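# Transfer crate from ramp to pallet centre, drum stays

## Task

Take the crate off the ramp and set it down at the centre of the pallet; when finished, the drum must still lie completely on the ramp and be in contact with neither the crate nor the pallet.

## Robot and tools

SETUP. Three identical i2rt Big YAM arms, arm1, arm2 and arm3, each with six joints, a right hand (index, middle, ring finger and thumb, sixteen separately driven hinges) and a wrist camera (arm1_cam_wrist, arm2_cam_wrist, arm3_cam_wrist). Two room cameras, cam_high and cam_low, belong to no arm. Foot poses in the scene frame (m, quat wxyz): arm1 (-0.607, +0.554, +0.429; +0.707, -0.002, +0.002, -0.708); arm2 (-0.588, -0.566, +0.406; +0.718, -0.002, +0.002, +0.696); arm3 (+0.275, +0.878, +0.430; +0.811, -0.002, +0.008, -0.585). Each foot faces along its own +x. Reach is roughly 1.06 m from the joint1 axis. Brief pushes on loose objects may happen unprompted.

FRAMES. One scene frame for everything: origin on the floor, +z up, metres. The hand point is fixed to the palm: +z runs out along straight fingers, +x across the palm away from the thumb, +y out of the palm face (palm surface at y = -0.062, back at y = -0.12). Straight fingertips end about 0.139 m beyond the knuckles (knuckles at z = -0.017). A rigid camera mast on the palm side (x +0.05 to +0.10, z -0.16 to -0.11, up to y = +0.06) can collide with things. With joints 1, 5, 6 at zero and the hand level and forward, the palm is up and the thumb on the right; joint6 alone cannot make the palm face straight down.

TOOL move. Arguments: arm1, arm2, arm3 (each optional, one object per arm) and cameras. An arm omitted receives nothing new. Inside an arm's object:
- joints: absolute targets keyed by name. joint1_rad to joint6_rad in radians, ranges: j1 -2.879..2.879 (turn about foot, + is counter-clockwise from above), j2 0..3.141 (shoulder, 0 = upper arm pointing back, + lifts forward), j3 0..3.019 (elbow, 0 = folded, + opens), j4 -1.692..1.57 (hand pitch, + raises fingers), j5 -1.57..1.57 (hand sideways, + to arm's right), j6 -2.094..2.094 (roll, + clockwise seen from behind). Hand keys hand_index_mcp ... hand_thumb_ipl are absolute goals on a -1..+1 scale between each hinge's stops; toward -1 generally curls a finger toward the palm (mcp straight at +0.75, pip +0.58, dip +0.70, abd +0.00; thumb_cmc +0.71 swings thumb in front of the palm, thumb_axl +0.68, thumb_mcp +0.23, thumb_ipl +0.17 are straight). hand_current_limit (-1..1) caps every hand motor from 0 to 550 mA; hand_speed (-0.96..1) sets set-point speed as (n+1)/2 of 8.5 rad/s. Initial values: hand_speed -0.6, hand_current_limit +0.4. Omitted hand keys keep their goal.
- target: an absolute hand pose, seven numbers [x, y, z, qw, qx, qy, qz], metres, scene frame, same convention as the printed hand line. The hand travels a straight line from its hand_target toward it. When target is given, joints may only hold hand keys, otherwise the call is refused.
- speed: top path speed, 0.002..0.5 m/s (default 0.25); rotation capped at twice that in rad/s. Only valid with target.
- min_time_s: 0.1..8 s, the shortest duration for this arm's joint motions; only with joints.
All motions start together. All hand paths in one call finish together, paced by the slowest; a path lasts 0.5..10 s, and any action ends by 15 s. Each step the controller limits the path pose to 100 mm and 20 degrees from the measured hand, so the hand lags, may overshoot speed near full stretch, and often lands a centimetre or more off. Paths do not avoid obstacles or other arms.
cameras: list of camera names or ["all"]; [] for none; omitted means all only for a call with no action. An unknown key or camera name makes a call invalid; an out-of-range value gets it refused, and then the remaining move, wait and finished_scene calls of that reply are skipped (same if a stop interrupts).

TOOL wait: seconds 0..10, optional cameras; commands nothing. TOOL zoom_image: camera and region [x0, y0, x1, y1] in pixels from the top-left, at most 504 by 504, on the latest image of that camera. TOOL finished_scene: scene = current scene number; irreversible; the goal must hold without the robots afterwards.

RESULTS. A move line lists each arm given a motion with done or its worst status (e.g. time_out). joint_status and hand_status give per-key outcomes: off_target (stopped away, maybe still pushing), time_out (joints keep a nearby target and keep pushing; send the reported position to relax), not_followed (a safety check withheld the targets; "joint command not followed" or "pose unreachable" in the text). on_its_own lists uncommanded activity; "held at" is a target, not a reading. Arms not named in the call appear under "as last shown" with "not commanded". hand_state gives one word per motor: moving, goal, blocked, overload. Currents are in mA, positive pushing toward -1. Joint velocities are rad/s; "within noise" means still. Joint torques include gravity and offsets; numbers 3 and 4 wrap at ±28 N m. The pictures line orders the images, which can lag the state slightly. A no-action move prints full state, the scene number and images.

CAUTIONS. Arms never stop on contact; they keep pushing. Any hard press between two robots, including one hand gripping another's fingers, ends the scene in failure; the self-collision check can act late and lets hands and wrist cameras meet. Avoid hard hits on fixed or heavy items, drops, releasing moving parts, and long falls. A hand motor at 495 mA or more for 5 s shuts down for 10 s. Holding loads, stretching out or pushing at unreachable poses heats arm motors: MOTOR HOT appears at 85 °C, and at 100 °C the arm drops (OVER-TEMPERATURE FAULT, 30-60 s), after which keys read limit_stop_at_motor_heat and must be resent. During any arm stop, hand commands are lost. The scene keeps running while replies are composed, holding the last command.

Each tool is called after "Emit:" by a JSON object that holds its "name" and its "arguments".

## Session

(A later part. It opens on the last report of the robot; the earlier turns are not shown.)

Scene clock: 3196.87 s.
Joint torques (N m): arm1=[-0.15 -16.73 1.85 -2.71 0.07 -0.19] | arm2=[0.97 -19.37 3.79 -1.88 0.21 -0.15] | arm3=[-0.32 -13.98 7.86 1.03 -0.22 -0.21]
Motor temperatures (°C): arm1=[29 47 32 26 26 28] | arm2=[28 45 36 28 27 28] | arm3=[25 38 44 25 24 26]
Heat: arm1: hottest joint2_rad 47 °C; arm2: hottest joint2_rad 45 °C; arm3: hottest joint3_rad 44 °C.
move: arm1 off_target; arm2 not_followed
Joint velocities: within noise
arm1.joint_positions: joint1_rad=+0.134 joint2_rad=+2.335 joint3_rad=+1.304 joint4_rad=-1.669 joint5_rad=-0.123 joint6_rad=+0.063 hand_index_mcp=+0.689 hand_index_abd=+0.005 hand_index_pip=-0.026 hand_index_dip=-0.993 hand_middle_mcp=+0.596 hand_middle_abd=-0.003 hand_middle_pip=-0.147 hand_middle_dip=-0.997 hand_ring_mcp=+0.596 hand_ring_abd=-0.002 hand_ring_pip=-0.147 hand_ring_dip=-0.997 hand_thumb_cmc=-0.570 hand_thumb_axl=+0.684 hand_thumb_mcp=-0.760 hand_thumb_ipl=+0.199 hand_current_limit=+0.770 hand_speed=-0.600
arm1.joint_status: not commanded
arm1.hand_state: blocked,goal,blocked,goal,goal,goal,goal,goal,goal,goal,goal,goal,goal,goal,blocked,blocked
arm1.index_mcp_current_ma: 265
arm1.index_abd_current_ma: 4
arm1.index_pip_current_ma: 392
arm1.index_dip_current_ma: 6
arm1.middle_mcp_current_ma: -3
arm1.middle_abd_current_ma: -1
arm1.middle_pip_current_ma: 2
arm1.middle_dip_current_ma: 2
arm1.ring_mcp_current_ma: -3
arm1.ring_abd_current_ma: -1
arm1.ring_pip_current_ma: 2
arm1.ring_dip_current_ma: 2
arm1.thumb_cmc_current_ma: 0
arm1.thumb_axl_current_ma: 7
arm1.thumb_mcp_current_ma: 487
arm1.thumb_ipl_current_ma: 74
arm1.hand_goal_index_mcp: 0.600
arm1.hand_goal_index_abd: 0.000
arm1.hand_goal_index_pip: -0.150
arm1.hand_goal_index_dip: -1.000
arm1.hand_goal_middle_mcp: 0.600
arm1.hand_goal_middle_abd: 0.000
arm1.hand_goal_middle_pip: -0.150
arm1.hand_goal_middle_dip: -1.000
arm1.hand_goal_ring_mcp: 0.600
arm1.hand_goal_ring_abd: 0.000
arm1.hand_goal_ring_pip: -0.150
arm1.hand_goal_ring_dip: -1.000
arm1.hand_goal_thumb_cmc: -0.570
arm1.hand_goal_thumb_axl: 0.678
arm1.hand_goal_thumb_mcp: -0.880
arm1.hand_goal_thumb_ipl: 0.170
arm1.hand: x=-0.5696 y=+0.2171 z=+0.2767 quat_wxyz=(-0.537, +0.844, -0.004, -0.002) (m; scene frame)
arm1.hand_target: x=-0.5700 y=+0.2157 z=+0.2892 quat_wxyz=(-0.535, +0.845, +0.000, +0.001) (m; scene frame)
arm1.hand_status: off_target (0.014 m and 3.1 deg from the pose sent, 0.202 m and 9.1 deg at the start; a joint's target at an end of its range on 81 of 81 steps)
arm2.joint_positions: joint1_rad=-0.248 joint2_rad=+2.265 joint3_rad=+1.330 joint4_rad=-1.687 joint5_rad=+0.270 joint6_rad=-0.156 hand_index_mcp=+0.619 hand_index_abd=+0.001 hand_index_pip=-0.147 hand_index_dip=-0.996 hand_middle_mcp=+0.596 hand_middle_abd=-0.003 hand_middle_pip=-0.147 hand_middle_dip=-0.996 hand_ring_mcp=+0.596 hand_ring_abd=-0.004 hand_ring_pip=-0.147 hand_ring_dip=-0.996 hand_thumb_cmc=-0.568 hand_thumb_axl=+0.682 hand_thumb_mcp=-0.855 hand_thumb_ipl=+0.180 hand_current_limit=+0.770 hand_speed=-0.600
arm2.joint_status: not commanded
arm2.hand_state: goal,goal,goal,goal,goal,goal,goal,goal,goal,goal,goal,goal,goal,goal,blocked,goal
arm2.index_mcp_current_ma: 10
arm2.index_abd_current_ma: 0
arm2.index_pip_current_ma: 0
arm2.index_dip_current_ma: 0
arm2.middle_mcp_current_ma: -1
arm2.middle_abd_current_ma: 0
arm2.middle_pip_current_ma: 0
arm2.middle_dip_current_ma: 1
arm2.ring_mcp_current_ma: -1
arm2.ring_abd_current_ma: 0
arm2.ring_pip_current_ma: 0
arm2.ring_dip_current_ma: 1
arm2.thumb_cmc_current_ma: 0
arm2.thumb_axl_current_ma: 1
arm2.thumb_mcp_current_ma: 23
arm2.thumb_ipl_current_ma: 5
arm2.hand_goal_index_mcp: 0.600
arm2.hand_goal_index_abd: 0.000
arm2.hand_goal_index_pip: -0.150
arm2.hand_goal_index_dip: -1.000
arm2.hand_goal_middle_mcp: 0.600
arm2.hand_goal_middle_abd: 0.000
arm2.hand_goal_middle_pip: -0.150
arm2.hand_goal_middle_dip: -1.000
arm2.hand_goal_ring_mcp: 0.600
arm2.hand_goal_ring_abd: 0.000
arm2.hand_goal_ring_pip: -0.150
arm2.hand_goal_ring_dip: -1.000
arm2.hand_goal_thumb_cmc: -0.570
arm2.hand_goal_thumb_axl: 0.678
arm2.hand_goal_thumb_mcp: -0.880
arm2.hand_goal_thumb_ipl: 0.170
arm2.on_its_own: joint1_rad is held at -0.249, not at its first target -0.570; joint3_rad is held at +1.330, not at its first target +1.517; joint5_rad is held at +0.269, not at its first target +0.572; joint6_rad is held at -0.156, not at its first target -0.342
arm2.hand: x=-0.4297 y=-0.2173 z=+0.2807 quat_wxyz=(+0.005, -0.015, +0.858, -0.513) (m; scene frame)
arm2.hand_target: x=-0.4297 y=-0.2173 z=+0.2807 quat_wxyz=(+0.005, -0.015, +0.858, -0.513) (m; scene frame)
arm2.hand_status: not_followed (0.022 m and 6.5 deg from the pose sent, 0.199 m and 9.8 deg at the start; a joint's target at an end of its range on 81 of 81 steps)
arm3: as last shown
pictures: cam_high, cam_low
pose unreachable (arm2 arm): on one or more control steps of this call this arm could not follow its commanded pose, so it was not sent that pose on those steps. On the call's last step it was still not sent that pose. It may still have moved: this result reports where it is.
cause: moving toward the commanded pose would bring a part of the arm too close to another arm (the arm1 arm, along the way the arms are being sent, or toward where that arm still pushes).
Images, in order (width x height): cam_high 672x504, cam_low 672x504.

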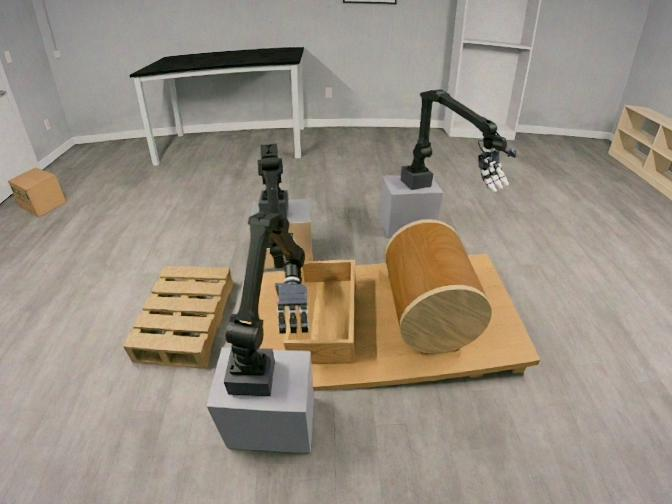

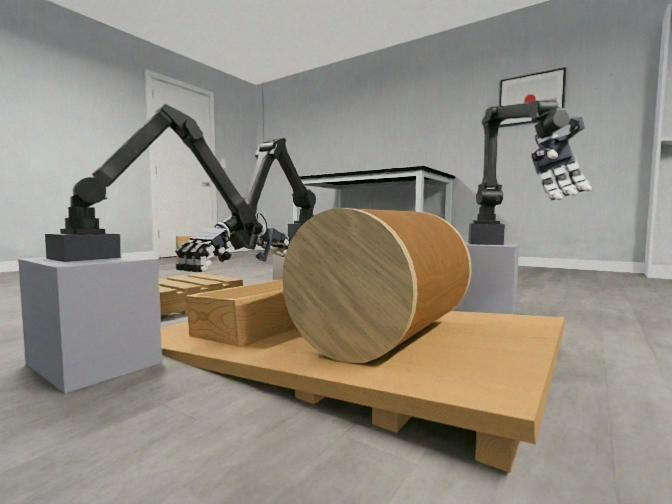

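Emit:
{"name": "move", "arguments": {"arm2": {"target":[-0.25,-0.26,0.22,0,0,0.829,-0.5592],"speed":0.25,"joints":{"hand_thumb_mcp":-0.444,"hand_thumb_ipl":0.17,"hand_index_mcp":0.914,"hand_middle_mcp":0.914,"hand_ring_mcp":0.914,"hand_index_pip":0.726,"hand_middle_pip":0.726,"hand_ring_pip":0.726}}}}

Emit:
{"name": "move", "arguments": {"arm1": {"target":[-0.365,0.205,0.22,0.5592,-0.829,0,0],"speed":0.25,"joints":{"hand_thumb_mcp":-0.444,"hand_thumb_ipl":0.17,"hand_index_mcp":0.914,"hand_middle_mcp":0.914,"hand_ring_mcp":0.914,"hand_index_pip":0.726,"hand_middle_pip":0.726,"hand_ring_pip":0.726}}}}

Emit:
{"name": "move", "arguments": {"arm1": {"target":[-0.365,0.19,0.13,0.5592,-0.829,0,0],"speed":0.1}, "arm2": {"target":[-0.25,-0.24,0.13,0,0,0.829,-0.5592],"speed":0.1}, "cameras": ["arm1_cam_wrist","arm2_cam_wrist","cam_high"]}}

Scene clock: 3307.03 s.
Joint torques (N m): arm1=[-0.26 -16.03 2.06 -2.96 0.07 -0.11] | arm2=[0.79 -19.55 6.02 -2.41 0.46 -0.29] | arm3=[-0.44 -14.39 7.82 1.1 -0.24 -0.22]
Motor temperatures (°C): arm1=[29 45 30 25 25 28] | arm2=[28 39 34 27 27 28] | arm3=[25 38 44 25 24 26]
Heat: arm1: hottest joint2_rad 45 °C; arm2: hottest joint2_rad 39 °C; arm3: hottest joint3_rad 44 °C.
move: arm2 off_target
Joint velocities: within noise
arm1, arm3: as last shown
arm1.joint_positions: joint1_rad=+0.134 joint2_rad=+2.335 joint3_rad=+1.304 joint4_rad=-1.669 joint5_rad=-0.123 joint6_rad=+0.062 hand_index_mcp=+0.689 hand_index_abd=+0.005 hand_index_pip=-0.026 hand_index_dip=-0.993 hand_middle_mcp=+0.596 hand_middle_abd=-0.003 hand_middle_pip=-0.147 hand_middle_dip=-0.997 hand_ring_mcp=+0.596 hand_ring_abd=-0.002 hand_ring_pip=-0.147 hand_ring_dip=-0.997 hand_thumb_cmc=-0.570 hand_thumb_axl=+0.684 hand_thumb_mcp=-0.760 hand_thumb_ipl=+0.199 hand_current_limit=+0.770 hand_speed=-0.600
arm1.hand: x=-0.5695 y=+0.2171 z=+0.2767 quat_wxyz=(-0.537, +0.844, -0.004, -0.002) (m; scene frame)
arm2.joint_positions: joint1_rad=-0.594 joint2_rad=+2.467 joint3_rad=+1.545 joint4_rad=-1.687 joint5_rad=+0.577 joint6_rad=-0.273 hand_index_mcp=+0.894 hand_index_abd=+0.001 hand_index_pip=+0.719 hand_index_dip=-0.997 hand_middle_mcp=+0.895 hand_middle_abd=-0.003 hand_middle_pip=+0.718 hand_middle_dip=-0.996 hand_ring_mcp=+0.896 hand_ring_abd=-0.004 hand_ring_pip=+0.720 hand_ring_dip=-0.996 hand_thumb_cmc=-0.568 hand_thumb_axl=+0.679 hand_thumb_mcp=-0.444 hand_thumb_ipl=+0.172 hand_current_limit=+0.770 hand_speed=-0.600
arm2.joint_status: all done
arm2.hand_state: goal,goal,goal,goal,goal,goal,goal,goal,goal,goal,goal,goal,goal,goal,goal,goal
arm2.index_mcp_current_ma: -10
arm2.index_abd_current_ma: 0
arm2.index_pip_current_ma: -2
arm2.index_dip_current_ma: 0
arm2.middle_mcp_current_ma: -10
arm2.middle_abd_current_ma: 0
arm2.middle_pip_current_ma: -2
arm2.middle_dip_current_ma: 0
arm2.ring_mcp_current_ma: -9
arm2.ring_abd_current_ma: 0
arm2.ring_pip_current_ma: -1
arm2.ring_dip_current_ma: 0
arm2.thumb_cmc_current_ma: 0
arm2.thumb_axl_current_ma: 0
arm2.thumb_mcp_current_ma: 0
arm2.thumb_ipl_current_ma: 0
arm2.hand_goal_index_mcp: 0.914
arm2.hand_goal_index_abd: 0.000
arm2.hand_goal_index_pip: 0.726
arm2.hand_goal_index_dip: -1.000
arm2.hand_goal_middle_mcp: 0.914
arm2.hand_goal_middle_abd: 0.000
arm2.hand_goal_middle_pip: 0.726
arm2.hand_goal_middle_dip: -1.000
arm2.hand_goal_ring_mcp: 0.914
arm2.hand_goal_ring_abd: 0.000
arm2.hand_goal_ring_pip: 0.726
arm2.hand_goal_ring_dip: -1.000
arm2.hand_goal_thumb_cmc: -0.570
arm2.hand_goal_thumb_axl: 0.678
arm2.hand_goal_thumb_mcp: -0.444
arm2.hand_goal_thumb_ipl: 0.170
arm2.hand: x=-0.2504 y=-0.2603 z=+0.2268 quat_wxyz=(+0.015, +0.007, +0.843, -0.538) (m; scene frame)
arm2.hand_target: x=-0.2502 y=-0.2605 z=+0.2200 quat_wxyz=(+0.007, -0.003, +0.839, -0.544) (m; scene frame)
arm2.hand_status: off_target (0.007 m and 3.5 deg from the pose sent, 0.194 m and 6.5 deg at the start; a joint's target at an end of its range on 32 of 49 steps)
pictures: none

Scene clock: 3308.80 s.
Joint torques (N m): arm1=[-0.67 -15.91 5.76 -2.54 -0.29 0.06] | arm2=[0.79 -19.25 6.02 -2.37 0.46 -0.28] | arm3=[-0.44 -13.8 7.84 1.14 -0.22 -0.23]
Motor temperatures (°C): arm1=[29 45 30 25 26 28] | arm2=[28 39 34 27 27 28] | arm3=[25 38 44 25 24 26]
Heat: arm1: hottest joint2_rad 45 °C; arm2: hottest joint2_rad 39 °C; arm3: hottest joint3_rad 44 °C.
move: arm1 off_target
Joint velocities: within noise
arm1.joint_positions: joint1_rad=+0.516 joint2_rad=+2.528 joint3_rad=+1.578 joint4_rad=-1.669 joint5_rad=-0.472 joint6_rad=+0.226 hand_index_mcp=+0.894 hand_index_abd=+0.003 hand_index_pip=+0.720 hand_index_dip=-0.997 hand_middle_mcp=+0.897 hand_middle_abd=-0.003 hand_middle_pip=+0.719 hand_middle_dip=-0.997 hand_ring_mcp=+0.895 hand_ring_abd=-0.002 hand_ring_pip=+0.719 hand_ring_dip=-0.997 hand_thumb_cmc=-0.570 hand_thumb_axl=+0.680 hand_thumb_mcp=-0.444 hand_thumb_ipl=+0.173 hand_current_limit=+0.770 hand_speed=-0.600
arm1.joint_status: hand_index_mcp off_target (ended at +0.894, target +0.914); the others done
arm1.hand_state: blocked,goal,goal,goal,goal,goal,goal,goal,goal,goal,goal,goal,goal,goal,goal,goal
arm1.index_mcp_current_ma: -32
arm1.index_abd_current_ma: 1
arm1.index_pip_current_ma: -5
arm1.index_dip_current_ma: 2
arm1.middle_mcp_current_ma: -25
arm1.middle_abd_current_ma: -1
arm1.middle_pip_current_ma: -7
arm1.middle_dip_current_ma: 2
arm1.ring_mcp_current_ma: -28
arm1.ring_abd_current_ma: -1
arm1.ring_pip_current_ma: -7
arm1.ring_dip_current_ma: 2
arm1.thumb_cmc_current_ma: 0
arm1.thumb_axl_current_ma: 1
arm1.thumb_mcp_current_ma: 0
arm1.thumb_ipl_current_ma: 3
arm1.hand_goal_index_mcp: 0.914
arm1.hand_goal_index_abd: 0.000
arm1.hand_goal_index_pip: 0.726
arm1.hand_goal_index_dip: -1.000
arm1.hand_goal_middle_mcp: 0.914
arm1.hand_goal_middle_abd: 0.000
arm1.hand_goal_middle_pip: 0.726
arm1.hand_goal_middle_dip: -1.000
arm1.hand_goal_ring_mcp: 0.914
arm1.hand_goal_ring_abd: 0.000
arm1.hand_goal_ring_pip: 0.726
arm1.hand_goal_ring_dip: -1.000
arm1.hand_goal_thumb_cmc: -0.570
arm1.hand_goal_thumb_axl: 0.678
arm1.hand_goal_thumb_mcp: -0.444
arm1.hand_goal_thumb_ipl: 0.170
arm1.hand: x=-0.3663 y=+0.2118 z=+0.2201 quat_wxyz=(-0.527, +0.850, +0.004, +0.010) (m; scene frame)
arm1.hand_target: x=-0.3651 y=+0.2055 z=+0.2198 quat_wxyz=(-0.528, +0.849, -0.003, +0.009) (m; scene frame)
arm1.hand_status: off_target (0.007 m and 4.6 deg from the pose sent, 0.213 m and 3.1 deg at the start; a joint's target at an end of its range on 50 of 53 steps)
arm2: as last shown
arm2.joint_positions: joint1_rad=-0.594 joint2_rad=+2.467 joint3_rad=+1.545 joint4_rad=-1.687 joint5_rad=+0.577 joint6_rad=-0.274 hand_index_mcp=+0.894 hand_index_abd=+0.001 hand_index_pip=+0.719 hand_index_dip=-0.997 hand_middle_mcp=+0.895 hand_middle_abd=-0.003 hand_middle_pip=+0.718 hand_middle_dip=-0.996 hand_ring_mcp=+0.896 hand_ring_abd=-0.004 hand_ring_pip=+0.720 hand_ring_dip=-0.996 hand_thumb_cmc=-0.568 hand_thumb_axl=+0.679 hand_thumb_mcp=-0.444 hand_thumb_ipl=+0.172 hand_current_limit=+0.770 hand_speed=-0.600
arm2.hand: x=-0.2504 y=-0.2603 z=+0.2268 quat_wxyz=(+0.015, +0.006, +0.843, -0.538) (m; scene frame)
arm3.joint_positions: joint1_rad=+0.296 joint2_rad=+1.520 joint3_rad=+1.311 joint4_rad=-1.212 joint5_rad=-0.303 joint6_rad=+0.310 hand_index_mcp=+0.481 hand_index_abd=-0.001 hand_index_pip=+0.279 hand_index_dip=+0.398 hand_middle_mcp=+0.481 hand_middle_abd=+0.000 hand_middle_pip=+0.279 hand_middle_dip=+0.402 hand_ring_mcp=+0.481 hand_ring_abd=+0.004 hand_ring_pip=+0.279 hand_ring_dip=+0.398 hand_thumb_cmc=-0.568 hand_thumb_axl=+0.680 hand_thumb_mcp=+0.096 hand_thumb_ipl=+0.001 hand_current_limit=+0.400 hand_speed=-0.600
arm3.joint_status: not commanded
arm3.hand_state: goal,goal,goal,goal,goal,goal,goal,goal,goal,goal,goal,goal,goal,goal,goal,goal
arm3.index_mcp_current_ma: 0
arm3.index_abd_current_ma: 0
arm3.index_pip_current_ma: 0
arm3.index_dip_current_ma: -1
arm3.middle_mcp_current_ma: 0
arm3.middle_abd_current_ma: 0
arm3.middle_pip_current_ma: 0
arm3.middle_dip_current_ma: 1
arm3.ring_mcp_current_ma: 0
arm3.ring_abd_current_ma: 2
arm3.ring_pip_current_ma: 0
arm3.ring_dip_current_ma: -1
arm3.thumb_cmc_current_ma: 1
arm3.thumb_axl_current_ma: 1
arm3.thumb_mcp_current_ma: -3
arm3.thumb_ipl_current_ma: 0
arm3.hand_goal_index_mcp: 0.480
arm3.hand_goal_index_abd: 0.000
arm3.hand_goal_index_pip: 0.280
arm3.hand_goal_index_dip: 0.400
arm3.hand_goal_middle_mcp: 0.480
arm3.hand_goal_middle_abd: 0.000
arm3.hand_goal_middle_pip: 0.280
arm3.hand_goal_middle_dip: 0.400
arm3.hand_goal_ring_mcp: 0.480
arm3.hand_goal_ring_abd: 0.000
arm3.hand_goal_ring_pip: 0.280
arm3.hand_goal_ring_dip: 0.400
arm3.hand_goal_thumb_cmc: -0.570
arm3.hand_goal_thumb_axl: 0.678
arm3.hand_goal_thumb_mcp: 0.100
arm3.hand_goal_thumb_ipl: 0.000
arm3.hand: x=+0.6047 y=+0.4275 z=+0.6150 quat_wxyz=(-0.005, +0.974, +0.161, +0.160) (m; scene frame)
arm3.hand_target: x=+0.6057 y=+0.4300 z=+0.6222 quat_wxyz=(+0.005, +0.972, +0.170, +0.164) (m; scene frame)
arm3.hand_status: not commanded
pictures: none

Scene clock: 3310.47 s.
Joint torques (N m): arm1=[-1.32 -16.73 5.81 -1.98 -0.05 0.08] | arm2=[2.32 -19.9 6.23 -1.95 0.16 -0.13] | arm3=[-0.26 -14.15 7.92 1.02 -0.19 -0.22]
Motor temperatures (°C): arm1=[29 45 30 25 26 28] | arm2=[28 39 34 27 27 28] | arm3=[25 38 44 25 24 26]
Heat: arm1: hottest joint2_rad 45 °C; arm2: hottest joint2_rad 39 °C; arm3: hottest joint3_rad 44 °C.
move: arm1 off_target; arm2 off_target
Joint velocities: within noise
arm1.joint_positions: joint1_rad=+0.508 joint2_rad=+2.755 joint3_rad=+1.782 joint4_rad=-1.687 joint5_rad=-0.465 joint6_rad=+0.211 hand_index_mcp=+0.894 hand_index_abd=+0.003 hand_index_pip=+0.721 hand_index_dip=-0.997 hand_middle_mcp=+0.897 hand_middle_abd=-0.003 hand_middle_pip=+0.719 hand_middle_dip=-0.997 hand_ring_mcp=+0.930 hand_ring_abd=-0.002 hand_ring_pip=+0.719 hand_ring_dip=-0.997 hand_thumb_cmc=-0.570 hand_thumb_axl=+0.680 hand_thumb_mcp=-0.443 hand_thumb_ipl=+0.173 hand_current_limit=+0.770 hand_speed=-0.600
arm1.joint_status: not commanded
arm1.hand_state: blocked,goal,goal,goal,goal,goal,goal,goal,goal,goal,goal,goal,goal,goal,goal,goal
arm1.index_mcp_current_ma: -31
arm1.index_abd_current_ma: 1
arm1.index_pip_current_ma: -3
arm1.index_dip_current_ma: 2
arm1.middle_mcp_current_ma: -25
arm1.middle_abd_current_ma: -1
arm1.middle_pip_current_ma: -7
arm1.middle_dip_current_ma: 2
arm1.ring_mcp_current_ma: 23
arm1.ring_abd_current_ma: -1
arm1.ring_pip_current_ma: -6
arm1.ring_dip_current_ma: 2
arm1.thumb_cmc_current_ma: 0
arm1.thumb_axl_current_ma: 1
arm1.thumb_mcp_current_ma: 0
arm1.thumb_ipl_current_ma: 3
arm1.hand_goal_index_mcp: 0.914
arm1.hand_goal_index_abd: 0.000
arm1.hand_goal_index_pip: 0.726
arm1.hand_goal_index_dip: -1.000
arm1.hand_goal_middle_mcp: 0.914
arm1.hand_goal_middle_abd: 0.000
arm1.hand_goal_middle_pip: 0.726
arm1.hand_goal_middle_dip: -1.000
arm1.hand_goal_ring_mcp: 0.914
arm1.hand_goal_ring_abd: 0.000
arm1.hand_goal_ring_pip: 0.726
arm1.hand_goal_ring_dip: -1.000
arm1.hand_goal_thumb_cmc: -0.570
arm1.hand_goal_thumb_axl: 0.678
arm1.hand_goal_thumb_mcp: -0.444
arm1.hand_goal_thumb_ipl: 0.170
arm1.hand: x=-0.3630 y=+0.1980 z=+0.1394 quat_wxyz=(-0.541, +0.841, +0.003, +0.005) (m; scene frame)
arm1.hand_target: x=-0.3652 y=+0.1907 z=+0.1302 quat_wxyz=(-0.538, +0.843, -0.002, +0.006) (m; scene frame)
arm1.hand_status: off_target (0.013 m and 2.6 deg from the pose sent, 0.093 m and 4.6 deg at the start; a joint's target at an end of its range on 49 of 50 steps)
arm2.joint_positions: joint1_rad=-0.591 joint2_rad=+2.695 joint3_rad=+1.746 joint4_rad=-1.701 joint5_rad=+0.561 joint6_rad=-0.265 hand_index_mcp=+0.924 hand_index_abd=+0.001 hand_index_pip=+0.719 hand_index_dip=-0.997 hand_middle_mcp=+0.895 hand_middle_abd=-0.003 hand_middle_pip=+0.718 hand_middle_dip=-0.996 hand_ring_mcp=+0.896 hand_ring_abd=-0.004 hand_ring_pip=+0.720 hand_ring_dip=-0.996 hand_thumb_cmc=-0.568 hand_thumb_axl=+0.679 hand_thumb_mcp=-0.443 hand_thumb_ipl=+0.172 hand_current_limit=+0.770 hand_speed=-0.600
arm2.joint_status: not commanded
arm2.hand_state: goal,goal,goal,goal,goal,goal,goal,goal,goal,goal,goal,goal,goal,goal,goal,goal
arm2.index_mcp_current_ma: 3
arm2.index_abd_current_ma: 0
arm2.index_pip_current_ma: -1
arm2.index_dip_current_ma: 0
arm2.middle_mcp_current_ma: -10
arm2.middle_abd_current_ma: 0
arm2.middle_pip_current_ma: -2
arm2.middle_dip_current_ma: 0
arm2.ring_mcp_current_ma: -9
arm2.ring_abd_current_ma: 0
arm2.ring_pip_current_ma: -1
arm2.ring_dip_current_ma: 0
arm2.thumb_cmc_current_ma: 0
arm2.thumb_axl_current_ma: 0
arm2.thumb_mcp_current_ma: 0
arm2.thumb_ipl_current_ma: 0
arm2.hand_goal_index_mcp: 0.914
arm2.hand_goal_index_abd: 0.000
arm2.hand_goal_index_pip: 0.726
arm2.hand_goal_index_dip: -1.000
arm2.hand_goal_middle_mcp: 0.914
arm2.hand_goal_middle_abd: 0.000
arm2.hand_goal_middle_pip: 0.726
arm2.hand_goal_middle_dip: -1.000
arm2.hand_goal_ring_mcp: 0.914
arm2.hand_goal_ring_abd: 0.000
arm2.hand_goal_ring_pip: 0.726
arm2.hand_goal_ring_dip: -1.000
arm2.hand_goal_thumb_cmc: -0.570
arm2.hand_goal_thumb_axl: 0.678
arm2.hand_goal_thumb_mcp: -0.444
arm2.hand_goal_thumb_ipl: 0.170
arm2.hand: x=-0.2437 y=-0.2457 z=+0.1447 quat_wxyz=(+0.002, +0.006, +0.835, -0.550) (m; scene frame)
arm2.hand_target: x=-0.2503 y=-0.2407 z=+0.1303 quat_wxyz=(+0.003, -0.001, +0.833, -0.553) (m; scene frame)
arm2.hand_status: off_target (0.017 m and 1.4 deg from the pose sent, 0.099 m and 3.5 deg at the start; a joint's target at an end of its range on 34 of 50 steps)
arm3: as last shown
pictures: arm1_cam_wrist, arm2_cam_wrist, cam_high
Images, in order (width x height): arm1_cam_wrist 672x504, arm2_cam_wrist 672x504, cam_high 672x504.

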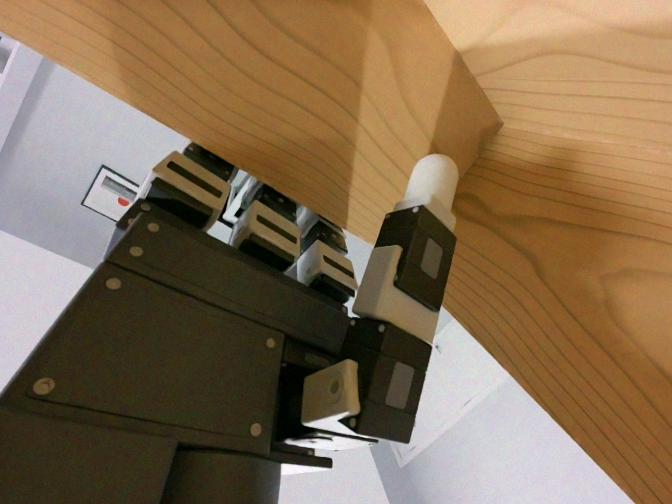

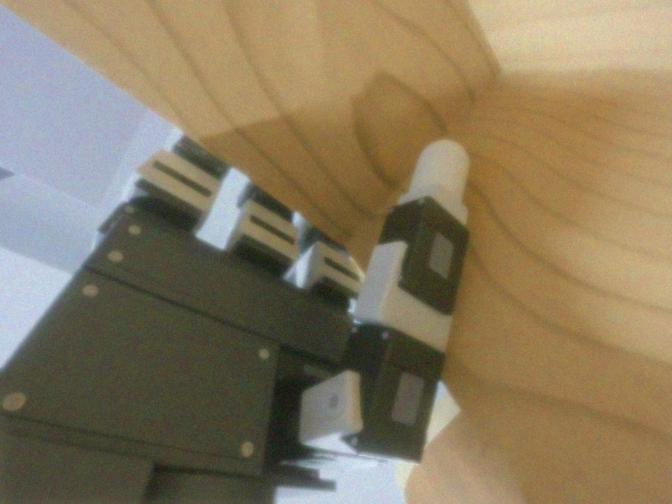

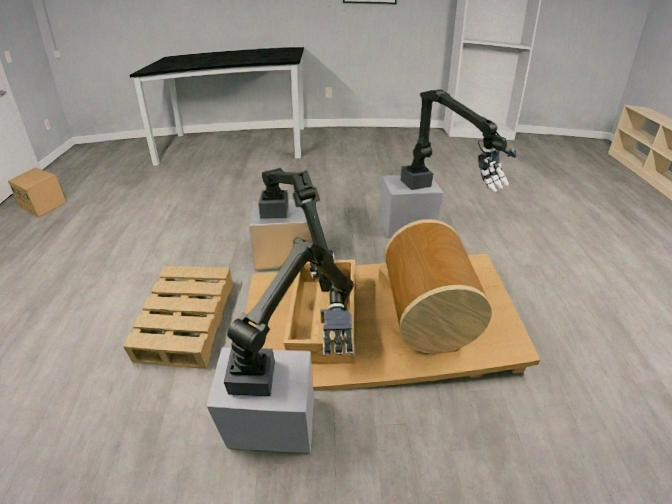

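Emit:
{"name": "move", "arguments": {"arm1": {"target":[-0.385,0.195,0.24,0.5592,-0.829,0,0],"speed":0.2}, "arm2": {"target":[-0.225,-0.24,0.24,0,0,0.829,-0.5592],"speed":0.2}}}

Emit:
{"name": "move", "arguments": {"arm1": {"target":[-0.685,0.20,0.24,0.5592,-0.829,0,0],"speed":0.2}, "arm2": {"target":[-0.525,-0.235,0.24,0,0,0.829,-0.5592],"speed":0.2}, "cameras": ["cam_high"]}}

Emit:
{"name": "move", "arguments": {"arm1": {"target":[-0.885,0.207,0.24,0.5592,-0.829,0,0],"speed":0.2}, "arm2": {"target":[-0.725,-0.223,0.24,0,0,0.829,-0.5592],"speed":0.2}, "cameras": ["cam_high"]}}

Emit:
{"name": "move", "arguments": {"arm1": {"target":[-1.137,0.207,0.24,0.5592,-0.829,0,0],"speed":0.2}, "arm2": {"target":[-0.98,-0.223,0.24,0,0,0.829,-0.5592],"speed":0.2}, "cameras": ["cam_high"]}}

Scene clock: 3355.30 s.
Joint torques (N m): arm1=[-0.56 -17.96 3.04 -1.95 -0.11 0.02] | arm2=[0.09 -22.07 4.41 -1.59 0.49 -0.29] | arm3=[-0.09 -14.21 7.9 1.01 -0.24 -0.2]
Motor temperatures (°C): arm1=[29 43 32 25 25 28] | arm2=[28 38 35 27 27 28] | arm3=[25 38 44 25 24 26]
Heat: arm1: hottest joint2_rad 43 °C; arm2: hottest joint2_rad 38 °C; arm3: hottest joint3_rad 44 °C.
move: arm1 off_target; arm2 off_target
Joint velocities: within noise
arm1.joint_positions: joint1_rad=+0.481 joint2_rad=+2.497 joint3_rad=+1.571 joint4_rad=-1.687 joint5_rad=-0.441 joint6_rad=+0.215 hand_index_mcp=+0.894 hand_index_abd=+0.002 hand_index_pip=+0.721 hand_index_dip=-0.997 hand_middle_mcp=+0.897 hand_middle_abd=-0.003 hand_middle_pip=+0.719 hand_middle_dip=-0.997 hand_ring_mcp=+0.907 hand_ring_abd=-0.002 hand_ring_pip=+0.719 hand_ring_dip=-0.997 hand_thumb_cmc=-0.570 hand_thumb_axl=+0.680 hand_thumb_mcp=-0.443 hand_thumb_ipl=+0.173 hand_current_limit=+0.770 hand_speed=-0.600
arm1.joint_status: not commanded
arm1.hand_state: goal,goal,goal,goal,goal,goal,goal,goal,goal,goal,goal,goal,goal,goal,goal,goal
arm1.index_mcp_current_ma: -30
arm1.index_abd_current_ma: 1
arm1.index_pip_current_ma: -3
arm1.index_dip_current_ma: 2
arm1.middle_mcp_current_ma: -25
arm1.middle_abd_current_ma: -1
arm1.middle_pip_current_ma: -6
arm1.middle_dip_current_ma: 2
arm1.ring_mcp_current_ma: -7
arm1.ring_abd_current_ma: -1
arm1.ring_pip_current_ma: -6
arm1.ring_dip_current_ma: 2
arm1.thumb_cmc_current_ma: 0
arm1.thumb_axl_current_ma: 1
arm1.thumb_mcp_current_ma: 0
arm1.thumb_ipl_current_ma: 3
arm1.hand_goal_index_mcp: 0.914
arm1.hand_goal_index_abd: 0.000
arm1.hand_goal_index_pip: 0.726
arm1.hand_goal_index_dip: -1.000
arm1.hand_goal_middle_mcp: 0.914
arm1.hand_goal_middle_abd: 0.000
arm1.hand_goal_middle_pip: 0.726
arm1.hand_goal_middle_dip: -1.000
arm1.hand_goal_ring_mcp: 0.914
arm1.hand_goal_ring_abd: 0.000
arm1.hand_goal_ring_pip: 0.726
arm1.hand_goal_ring_dip: -1.000
arm1.hand_goal_thumb_cmc: -0.570
arm1.hand_goal_thumb_axl: 0.678
arm1.hand_goal_thumb_mcp: -0.444
arm1.hand_goal_thumb_ipl: 0.170
arm1.hand: x=-0.3812 y=+0.1986 z=+0.2345 quat_wxyz=(-0.521, +0.853, +0.003, +0.011) (m; scene frame)
arm1.hand_target: x=-0.3850 y=+0.1954 z=+0.2397 quat_wxyz=(-0.518, +0.855, -0.004, +0.011) (m; scene frame)
arm1.hand_status: off_target (0.008 m and 5.3 deg from the pose sent, 0.103 m and 2.6 deg at the start; a joint's target at an end of its range on 43 of 44 steps)
arm2.joint_positions: joint1_rad=-0.601 joint2_rad=+2.451 joint3_rad=+1.617 joint4_rad=-1.701 joint5_rad=+0.601 joint6_rad=-0.323 hand_index_mcp=+0.907 hand_index_abd=+0.001 hand_index_pip=+0.719 hand_index_dip=-0.997 hand_middle_mcp=+0.895 hand_middle_abd=-0.003 hand_middle_pip=+0.718 hand_middle_dip=-0.996 hand_ring_mcp=+0.896 hand_ring_abd=-0.003 hand_ring_pip=+0.720 hand_ring_dip=-0.996 hand_thumb_cmc=-0.573 hand_thumb_axl=+0.676 hand_thumb_mcp=-0.440 hand_thumb_ipl=+0.172 hand_current_limit=+0.770 hand_speed=-0.600
arm2.joint_status: not commanded
arm2.hand_state: goal,goal,goal,goal,goal,goal,goal,goal,goal,goal,goal,goal,goal,goal,goal,goal
arm2.index_mcp_current_ma: -2
arm2.index_abd_current_ma: 0
arm2.index_pip_current_ma: -1
arm2.index_dip_current_ma: 0
arm2.middle_mcp_current_ma: -10
arm2.middle_abd_current_ma: 0
arm2.middle_pip_current_ma: -2
arm2.middle_dip_current_ma: 0
arm2.ring_mcp_current_ma: -9
arm2.ring_abd_current_ma: 0
arm2.ring_pip_current_ma: -1
arm2.ring_dip_current_ma: 0
arm2.thumb_cmc_current_ma: 0
arm2.thumb_axl_current_ma: 0
arm2.thumb_mcp_current_ma: 1
arm2.thumb_ipl_current_ma: 0
arm2.hand_goal_index_mcp: 0.914
arm2.hand_goal_index_abd: 0.000
arm2.hand_goal_index_pip: 0.726
arm2.hand_goal_index_dip: -1.000
arm2.hand_goal_middle_mcp: 0.914
arm2.hand_goal_middle_abd: 0.000
arm2.hand_goal_middle_pip: 0.726
arm2.hand_goal_middle_dip: -1.000
arm2.hand_goal_ring_mcp: 0.914
arm2.hand_goal_ring_abd: 0.000
arm2.hand_goal_ring_pip: 0.726
arm2.hand_goal_ring_dip: -1.000
arm2.hand_goal_thumb_cmc: -0.570
arm2.hand_goal_thumb_axl: 0.678
arm2.hand_goal_thumb_mcp: -0.444
arm2.hand_goal_thumb_ipl: 0.170
arm2.hand: x=-0.2265 y=-0.2326 z=+0.2430 quat_wxyz=(+0.029, -0.006, +0.856, -0.516) (m; scene frame)
arm2.hand_target: x=-0.2253 y=-0.2405 z=+0.2397 quat_wxyz=(+0.019, -0.009, +0.854, -0.521) (m; scene frame)
arm2.hand_status: off_target (0.008 m and 6.7 deg from the pose sent, 0.097 m and 1.4 deg at the start; a joint's target at an end of its range on 43 of 44 steps)
arm3: as last shown
pictures: none

Scene clock: 3357.90 s.
Joint torques (N m): arm1=[0.44 -16.44 2.5 -2.58 0.11 -0.15] | arm2=[0.21 -19.78 3.58 -2.41 -0.02 0.02] | arm3=[-0.32 -14.04 7.83 1.16 -0.22 -0.19]
Motor temperatures (°C): arm1=[29 43 32 25 25 28] | arm2=[28 39 35 27 27 28] | arm3=[25 38 44 25 24 26]
Heat: arm1: hottest joint2_rad 43 °C; arm2: hottest joint2_rad 39 °C; arm3: hottest joint3_rad 44 °C.
move: arm1 off_target; arm2 off_target
Joint velocities: within noise
arm1.joint_positions: joint1_rad=-0.115 joint2_rad=+2.481 joint3_rad=+1.413 joint4_rad=-1.677 joint5_rad=+0.102 joint6_rad=-0.038 hand_index_mcp=+0.894 hand_index_abd=+0.002 hand_index_pip=+0.721 hand_index_dip=-0.997 hand_middle_mcp=+0.897 hand_middle_abd=-0.003 hand_middle_pip=+0.719 hand_middle_dip=-0.997 hand_ring_mcp=+0.907 hand_ring_abd=-0.002 hand_ring_pip=+0.719 hand_ring_dip=-0.997 hand_thumb_cmc=-0.570 hand_thumb_axl=+0.680 hand_thumb_mcp=-0.443 hand_thumb_ipl=+0.173 hand_current_limit=+0.770 hand_speed=-0.600
arm1.joint_status: not commanded
arm1.hand_state: goal,goal,goal,goal,goal,goal,goal,goal,goal,goal,goal,goal,goal,goal,goal,goal
arm1.index_mcp_current_ma: -30
arm1.index_abd_current_ma: 1
arm1.index_pip_current_ma: -3
arm1.index_dip_current_ma: 2
arm1.middle_mcp_current_ma: -25
arm1.middle_abd_current_ma: -1
arm1.middle_pip_current_ma: -6
arm1.middle_dip_current_ma: 2
arm1.ring_mcp_current_ma: -7
arm1.ring_abd_current_ma: -1
arm1.ring_pip_current_ma: -6
arm1.ring_dip_current_ma: 2
arm1.thumb_cmc_current_ma: 0
arm1.thumb_axl_current_ma: 1
arm1.thumb_mcp_current_ma: 0
arm1.thumb_ipl_current_ma: 3
arm1.hand_goal_index_mcp: 0.914
arm1.hand_goal_index_abd: 0.000
arm1.hand_goal_index_pip: 0.726
arm1.hand_goal_index_dip: -1.000
arm1.hand_goal_middle_mcp: 0.914
arm1.hand_goal_middle_abd: 0.000
arm1.hand_goal_middle_pip: 0.726
arm1.hand_goal_middle_dip: -1.000
arm1.hand_goal_ring_mcp: 0.914
arm1.hand_goal_ring_abd: 0.000
arm1.hand_goal_ring_pip: 0.726
arm1.hand_goal_ring_dip: -1.000
arm1.hand_goal_thumb_cmc: -0.570
arm1.hand_goal_thumb_axl: 0.678
arm1.hand_goal_thumb_mcp: -0.444
arm1.hand_goal_thumb_ipl: 0.170
arm1.hand: x=-0.6862 y=+0.2069 z=+0.2308 quat_wxyz=(-0.555, +0.832, -0.005, -0.002) (m; scene frame)
arm1.hand_target: x=-0.6850 y=+0.2005 z=+0.2396 quat_wxyz=(-0.550, +0.835, +0.001, -0.001) (m; scene frame)
arm1.hand_status: off_target (0.012 m and 0.9 deg from the pose sent, 0.304 m and 5.3 deg at the start; a joint's target at an end of its range on 40 of 78 steps)
arm2.joint_positions: joint1_rad=-0.042 joint2_rad=+2.394 joint3_rad=+1.306 joint4_rad=-1.683 joint5_rad=+0.083 joint6_rad=-0.049 hand_index_mcp=+0.907 hand_index_abd=+0.001 hand_index_pip=+0.719 hand_index_dip=-0.997 hand_middle_mcp=+0.895 hand_middle_abd=-0.002 hand_middle_pip=+0.718 hand_middle_dip=-0.996 hand_ring_mcp=+0.896 hand_ring_abd=-0.003 hand_ring_pip=+0.720 hand_ring_dip=-0.996 hand_thumb_cmc=-0.571 hand_thumb_axl=+0.677 hand_thumb_mcp=-0.440 hand_thumb_ipl=+0.172 hand_current_limit=+0.770 hand_speed=-0.600
arm2.joint_status: not commanded
arm2.hand_state: goal,goal,goal,goal,goal,goal,goal,goal,goal,goal,goal,goal,goal,goal,goal,goal
arm2.index_mcp_current_ma: -2
arm2.index_abd_current_ma: 0
arm2.index_pip_current_ma: -1
arm2.index_dip_current_ma: 0
arm2.middle_mcp_current_ma: -10
arm2.middle_abd_current_ma: 0
arm2.middle_pip_current_ma: -2
arm2.middle_dip_current_ma: 0
arm2.ring_mcp_current_ma: -9
arm2.ring_abd_current_ma: 0
arm2.ring_pip_current_ma: -1
arm2.ring_dip_current_ma: 0
arm2.thumb_cmc_current_ma: 0
arm2.thumb_axl_current_ma: 0
arm2.thumb_mcp_current_ma: 1
arm2.thumb_ipl_current_ma: 0
arm2.hand_goal_index_mcp: 0.914
arm2.hand_goal_index_abd: 0.000
arm2.hand_goal_index_pip: 0.726
arm2.hand_goal_index_dip: -1.000
arm2.hand_goal_middle_mcp: 0.914
arm2.hand_goal_middle_abd: 0.000
arm2.hand_goal_middle_pip: 0.726
arm2.hand_goal_middle_dip: -1.000
arm2.hand_goal_ring_mcp: 0.914
arm2.hand_goal_ring_abd: 0.000
arm2.hand_goal_ring_pip: 0.726
arm2.hand_goal_ring_dip: -1.000
arm2.hand_goal_thumb_cmc: -0.570
arm2.hand_goal_thumb_axl: 0.678
arm2.hand_goal_thumb_mcp: -0.444
arm2.hand_goal_thumb_ipl: 0.170
arm2.hand: x=-0.5307 y=-0.2447 z=+0.2356 quat_wxyz=(-0.001, -0.013, +0.823, -0.568) (m; scene frame)
arm2.hand_target: x=-0.5250 y=-0.2351 z=+0.2401 quat_wxyz=(+0.000, +0.000, +0.829, -0.559) (m; scene frame)
arm2.hand_status: off_target (0.012 m and 1.9 deg from the pose sent, 0.298 m and 6.7 deg at the start; pose on its path clipped on 7 of 78 steps)
arm3: as last shown
pictures: cam_high
led back after a hold (arm2 arm): the arm was led back toward your command in small steps, so it may still be short of it.
pose unreachable (arm2 arm): on one or more control steps of this call this arm could not follow its commanded pose, so it was not sent that pose on those steps. It may still have moved: this result reports where it is.
cause: moving toward the commanded pose would bring a part of the arm too close to another arm (the arm1 arm, where that arm stood when this arm was held).
Images, in order (width x height): cam_high 672x504.

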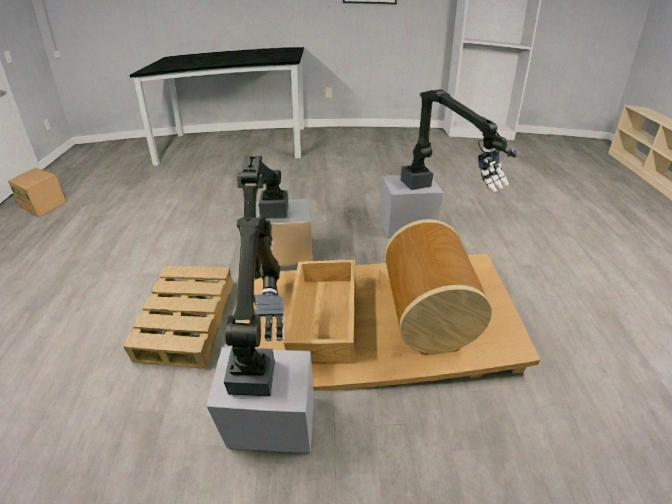

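Scene clock: 3359.87 s.
Joint torques (N m): arm1=[0.09 -16.44 5.7 -2.26 0.31 -0.11] | arm2=[0.38 -19.31 4.64 -2.76 -0.2 -0.01] | arm3=[-0.44 -14.15 7.94 1.09 -0.22 -0.21]
Motor temperatures (°C): arm1=[29 44 32 25 25 28] | arm2=[28 39 35 27 27 28] | arm3=[25 38 44 25 24 26]
Heat: arm1: hottest joint2_rad 44 °C; arm2: hottest joint2_rad 39 °C; arm3: hottest joint3_rad 44 °C.
move: arm1 off_target; arm2 off_target
Joint velocities: within noise
arm1.joint_positions: joint1_rad=-0.496 joint2_rad=+2.481 joint3_rad=+1.529 joint4_rad=-1.677 joint5_rad=+0.460 joint6_rad=-0.227 hand_index_mcp=+0.894 hand_index_abd=+0.002 hand_index_pip=+0.721 hand_index_dip=-0.997 hand_middle_mcp=+0.897 hand_middle_abd=-0.003 hand_middle_pip=+0.719 hand_middle_dip=-0.997 hand_ring_mcp=+0.907 hand_ring_abd=-0.002 hand_ring_pip=+0.719 hand_ring_dip=-0.997 hand_thumb_cmc=-0.570 hand_thumb_axl=+0.680 hand_thumb_mcp=-0.443 hand_thumb_ipl=+0.173 hand_current_limit=+0.770 hand_speed=-0.600
arm1.joint_status: not commanded
arm1.hand_state: goal,goal,goal,goal,goal,goal,goal,goal,goal,goal,goal,goal,goal,goal,goal,goal
arm1.index_mcp_current_ma: -30
arm1.index_abd_current_ma: 1
arm1.index_pip_current_ma: -3
arm1.index_dip_current_ma: 2
arm1.middle_mcp_current_ma: -25
arm1.middle_abd_current_ma: -1
arm1.middle_pip_current_ma: -6
arm1.middle_dip_current_ma: 2
arm1.ring_mcp_current_ma: -7
arm1.ring_abd_current_ma: -1
arm1.ring_pip_current_ma: -6
arm1.ring_dip_current_ma: 2
arm1.thumb_cmc_current_ma: 0
arm1.thumb_axl_current_ma: 1
arm1.thumb_mcp_current_ma: 0
arm1.thumb_ipl_current_ma: 3
arm1.hand_goal_index_mcp: 0.914
arm1.hand_goal_index_abd: 0.000
arm1.hand_goal_index_pip: 0.726
arm1.hand_goal_index_dip: -1.000
arm1.hand_goal_middle_mcp: 0.914
arm1.hand_goal_middle_abd: 0.000
arm1.hand_goal_middle_pip: 0.726
arm1.hand_goal_middle_dip: -1.000
arm1.hand_goal_ring_mcp: 0.914
arm1.hand_goal_ring_abd: 0.000
arm1.hand_goal_ring_pip: 0.726
arm1.hand_goal_ring_dip: -1.000
arm1.hand_goal_thumb_cmc: -0.570
arm1.hand_goal_thumb_axl: 0.678
arm1.hand_goal_thumb_mcp: -0.444
arm1.hand_goal_thumb_ipl: 0.170
arm1.hand: x=-0.8826 y=+0.2161 z=+0.2403 quat_wxyz=(-0.529, +0.848, -0.001, -0.011) (m; scene frame)
arm1.hand_target: x=-0.8848 y=+0.2076 z=+0.2399 quat_wxyz=(-0.527, +0.850, +0.005, -0.012) (m; scene frame)
arm1.hand_status: off_target (0.009 m and 4.3 deg from the pose sent, 0.199 m and 0.9 deg at the start; a joint's target at an end of its range on 58 of 59 steps)
arm2.joint_positions: joint1_rad=+0.370 joint2_rad=+2.394 joint3_rad=+1.398 joint4_rad=-1.683 joint5_rad=-0.301 joint6_rad=+0.125 hand_index_mcp=+0.907 hand_index_abd=+0.001 hand_index_pip=+0.719 hand_index_dip=-0.997 hand_middle_mcp=+0.895 hand_middle_abd=-0.002 hand_middle_pip=+0.718 hand_middle_dip=-0.996 hand_ring_mcp=+0.896 hand_ring_abd=-0.003 hand_ring_pip=+0.720 hand_ring_dip=-0.996 hand_thumb_cmc=-0.571 hand_thumb_axl=+0.677 hand_thumb_mcp=-0.440 hand_thumb_ipl=+0.172 hand_current_limit=+0.770 hand_speed=-0.600
arm2.joint_status: not commanded
arm2.hand_state: goal,goal,goal,goal,goal,goal,goal,goal,goal,goal,goal,goal,goal,goal,goal,goal
arm2.index_mcp_current_ma: -2
arm2.index_abd_current_ma: 0
arm2.index_pip_current_ma: -1
arm2.index_dip_current_ma: 0
arm2.middle_mcp_current_ma: -10
arm2.middle_abd_current_ma: 0
arm2.middle_pip_current_ma: -2
arm2.middle_dip_current_ma: 0
arm2.ring_mcp_current_ma: -9
arm2.ring_abd_current_ma: 0
arm2.ring_pip_current_ma: -1
arm2.ring_dip_current_ma: 0
arm2.thumb_cmc_current_ma: 0
arm2.thumb_axl_current_ma: 0
arm2.thumb_mcp_current_ma: 1
arm2.thumb_ipl_current_ma: 0
arm2.hand_goal_index_mcp: 0.914
arm2.hand_goal_index_abd: 0.000
arm2.hand_goal_index_pip: 0.726
arm2.hand_goal_index_dip: -1.000
arm2.hand_goal_middle_mcp: 0.914
arm2.hand_goal_middle_abd: 0.000
arm2.hand_goal_middle_pip: 0.726
arm2.hand_goal_middle_dip: -1.000
arm2.hand_goal_ring_mcp: 0.914
arm2.hand_goal_ring_abd: 0.000
arm2.hand_goal_ring_pip: 0.726
arm2.hand_goal_ring_dip: -1.000
arm2.hand_goal_thumb_cmc: -0.570
arm2.hand_goal_thumb_axl: 0.678
arm2.hand_goal_thumb_mcp: -0.444
arm2.hand_goal_thumb_ipl: 0.170
arm2.hand: x=-0.7279 y=-0.2275 z=+0.2382 quat_wxyz=(-0.005, -0.012, +0.843, -0.538) (m; scene frame)
arm2.hand_target: x=-0.7249 y=-0.2235 z=+0.2398 quat_wxyz=(-0.003, +0.001, +0.840, -0.542) (m; scene frame)
arm2.hand_status: off_target (0.006 m and 3.2 deg from the pose sent, 0.196 m and 1.9 deg at the start; pose on its path clipped on 10 of 59 steps; a joint's target at an end of its range on 32 of 59 steps)
arm3: as last shown
pictures: cam_high
led back after a hold (arm2 arm): the arm was led back toward your command in small steps, so it may still be short of it.
pose unreachable (arm2 arm): on one or more control steps of this call this arm could not follow its commanded pose, so it was not sent that pose on those steps. It may still have moved: this result reports where it is.
cause: moving toward the commanded pose would bring a part of the arm too close to another arm (the arm1 arm, where that arm stood when this arm was held).
Images, in order (width x height): cam_high 672x504.

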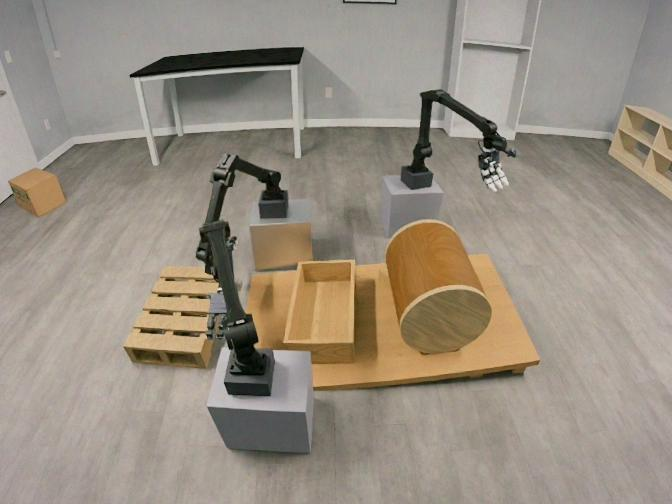

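Scene clock: 3362.13 s.
Joint torques (N m): arm1=[0.21 -19.6 9.55 -1.77 0.7 -0.14] | arm2=[1.44 -21.54 8.7 -2.14 -0.54 0] | arm3=[-0.38 -13.98 7.84 1.07 -0.23 -0.2]
Motor temperatures (°C): arm1=[29 44 32 25 25 28] | arm2=[28 39 35 27 27 28] | arm3=[25 38 44 25 24 26]
Heat: arm1: hottest joint2_rad 44 °C; arm2: hottest joint2_rad 39 °C; arm3: hottest joint3_rad 44 °C.
move: arm1 off_target; arm2 off_target
Joint velocities: within noise
arm1.joint_positions: joint1_rad=-0.830 joint2_rad=+2.655 joint3_rad=+2.017 joint4_rad=-1.677 joint5_rad=+0.779 joint6_rad=-0.581 hand_index_mcp=+0.894 hand_index_abd=+0.002 hand_index_pip=+0.721 hand_index_dip=-0.997 hand_middle_mcp=+0.897 hand_middle_abd=-0.003 hand_middle_pip=+0.719 hand_middle_dip=-0.997 hand_ring_mcp=+0.907 hand_ring_abd=-0.002 hand_ring_pip=+0.719 hand_ring_dip=-0.997 hand_thumb_cmc=-0.570 hand_thumb_axl=+0.680 hand_thumb_mcp=-0.443 hand_thumb_ipl=+0.173 hand_current_limit=+0.770 hand_speed=-0.600
arm1.joint_status: not commanded
arm1.hand_state: goal,goal,goal,goal,goal,goal,goal,goal,goal,goal,goal,goal,goal,goal,goal,goal
arm1.index_mcp_current_ma: -30
arm1.index_abd_current_ma: 1
arm1.index_pip_current_ma: -3
arm1.index_dip_current_ma: 2
arm1.middle_mcp_current_ma: -25
arm1.middle_abd_current_ma: -1
arm1.middle_pip_current_ma: -6
arm1.middle_dip_current_ma: 2
arm1.ring_mcp_current_ma: -7
arm1.ring_abd_current_ma: -1
arm1.ring_pip_current_ma: -6
arm1.ring_dip_current_ma: 2
arm1.thumb_cmc_current_ma: 0
arm1.thumb_axl_current_ma: 1
arm1.thumb_mcp_current_ma: 0
arm1.thumb_ipl_current_ma: 3
arm1.hand_goal_index_mcp: 0.914
arm1.hand_goal_index_abd: 0.000
arm1.hand_goal_index_pip: 0.726
arm1.hand_goal_index_dip: -1.000
arm1.hand_goal_middle_mcp: 0.914
arm1.hand_goal_middle_abd: 0.000
arm1.hand_goal_middle_pip: 0.726
arm1.hand_goal_middle_dip: -1.000
arm1.hand_goal_ring_mcp: 0.914
arm1.hand_goal_ring_abd: 0.000
arm1.hand_goal_ring_pip: 0.726
arm1.hand_goal_ring_dip: -1.000
arm1.hand_goal_thumb_cmc: -0.570
arm1.hand_goal_thumb_axl: 0.678
arm1.hand_goal_thumb_mcp: -0.444
arm1.hand_goal_thumb_ipl: 0.170
arm1.hand: x=-1.1276 y=+0.2192 z=+0.2356 quat_wxyz=(-0.486, +0.872, +0.028, -0.053) (m; scene frame)
arm1.hand_target: x=-1.1364 y=+0.2077 z=+0.2402 quat_wxyz=(-0.480, +0.875, +0.030, -0.060) (m; scene frame)
arm1.hand_status: off_target (0.016 m and 12.0 deg from the pose sent, 0.255 m and 4.3 deg at the start; a joint's target at an end of its range on 68 of 68 steps)
arm2.joint_positions: joint1_rad=+0.760 joint2_rad=+2.487 joint3_rad=+1.767 joint4_rad=-1.686 joint5_rad=-0.673 joint6_rad=+0.436 hand_index_mcp=+0.907 hand_index_abd=+0.001 hand_index_pip=+0.719 hand_index_dip=-0.997 hand_middle_mcp=+0.895 hand_middle_abd=-0.002 hand_middle_pip=+0.718 hand_middle_dip=-0.996 hand_ring_mcp=+0.896 hand_ring_abd=-0.003 hand_ring_pip=+0.720 hand_ring_dip=-0.996 hand_thumb_cmc=-0.571 hand_thumb_axl=+0.677 hand_thumb_mcp=-0.440 hand_thumb_ipl=+0.172 hand_current_limit=+0.770 hand_speed=-0.600
arm2.joint_status: not commanded
arm2.hand_state: goal,goal,goal,goal,goal,goal,goal,goal,goal,goal,goal,goal,goal,goal,goal,goal
arm2.index_mcp_current_ma: -2
arm2.index_abd_current_ma: 0
arm2.index_pip_current_ma: -1
arm2.index_dip_current_ma: 0
arm2.middle_mcp_current_ma: -10
arm2.middle_abd_current_ma: 0
arm2.middle_pip_current_ma: -2
arm2.middle_dip_current_ma: 0
arm2.ring_mcp_current_ma: -9
arm2.ring_abd_current_ma: 0
arm2.ring_pip_current_ma: -1
arm2.ring_dip_current_ma: 0
arm2.thumb_cmc_current_ma: 0
arm2.thumb_axl_current_ma: 0
arm2.thumb_mcp_current_ma: 1
arm2.thumb_ipl_current_ma: 0
arm2.hand_goal_index_mcp: 0.914
arm2.hand_goal_index_abd: 0.000
arm2.hand_goal_index_pip: 0.726
arm2.hand_goal_index_dip: -1.000
arm2.hand_goal_middle_mcp: 0.914
arm2.hand_goal_middle_abd: 0.000
arm2.hand_goal_middle_pip: 0.726
arm2.hand_goal_middle_dip: -1.000
arm2.hand_goal_ring_mcp: 0.914
arm2.hand_goal_ring_abd: 0.000
arm2.hand_goal_ring_pip: 0.726
arm2.hand_goal_ring_dip: -1.000
arm2.hand_goal_thumb_cmc: -0.570
arm2.hand_goal_thumb_axl: 0.678
arm2.hand_goal_thumb_mcp: -0.444
arm2.hand_goal_thumb_ipl: 0.170
arm2.hand: x=-0.9780 y=-0.2249 z=+0.2460 quat_wxyz=(-0.042, +0.006, +0.872, -0.488) (m; scene frame)
arm2.hand_target: x=-0.9798 y=-0.2236 z=+0.2399 quat_wxyz=(-0.035, +0.016, +0.869, -0.493) (m; scene frame)
arm2.hand_status: off_target (0.007 m and 10.7 deg from the pose sent, 0.252 m and 3.2 deg at the start; a joint's target at an end of its range on 68 of 68 steps)
arm3: as last shown
pictures: cam_high
Images, in order (width x height): cam_high 672x504.

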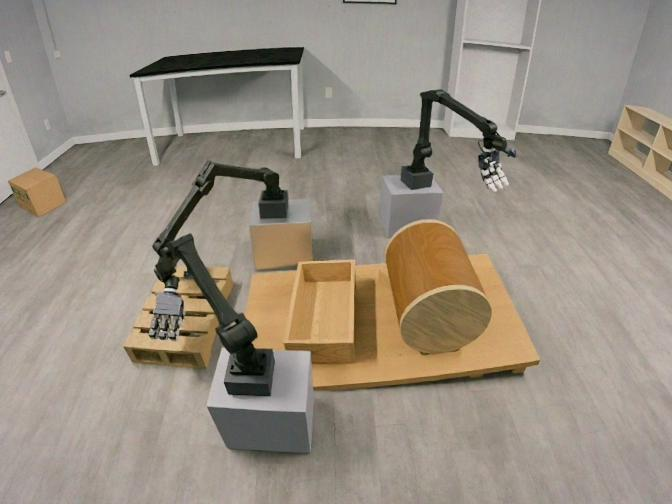

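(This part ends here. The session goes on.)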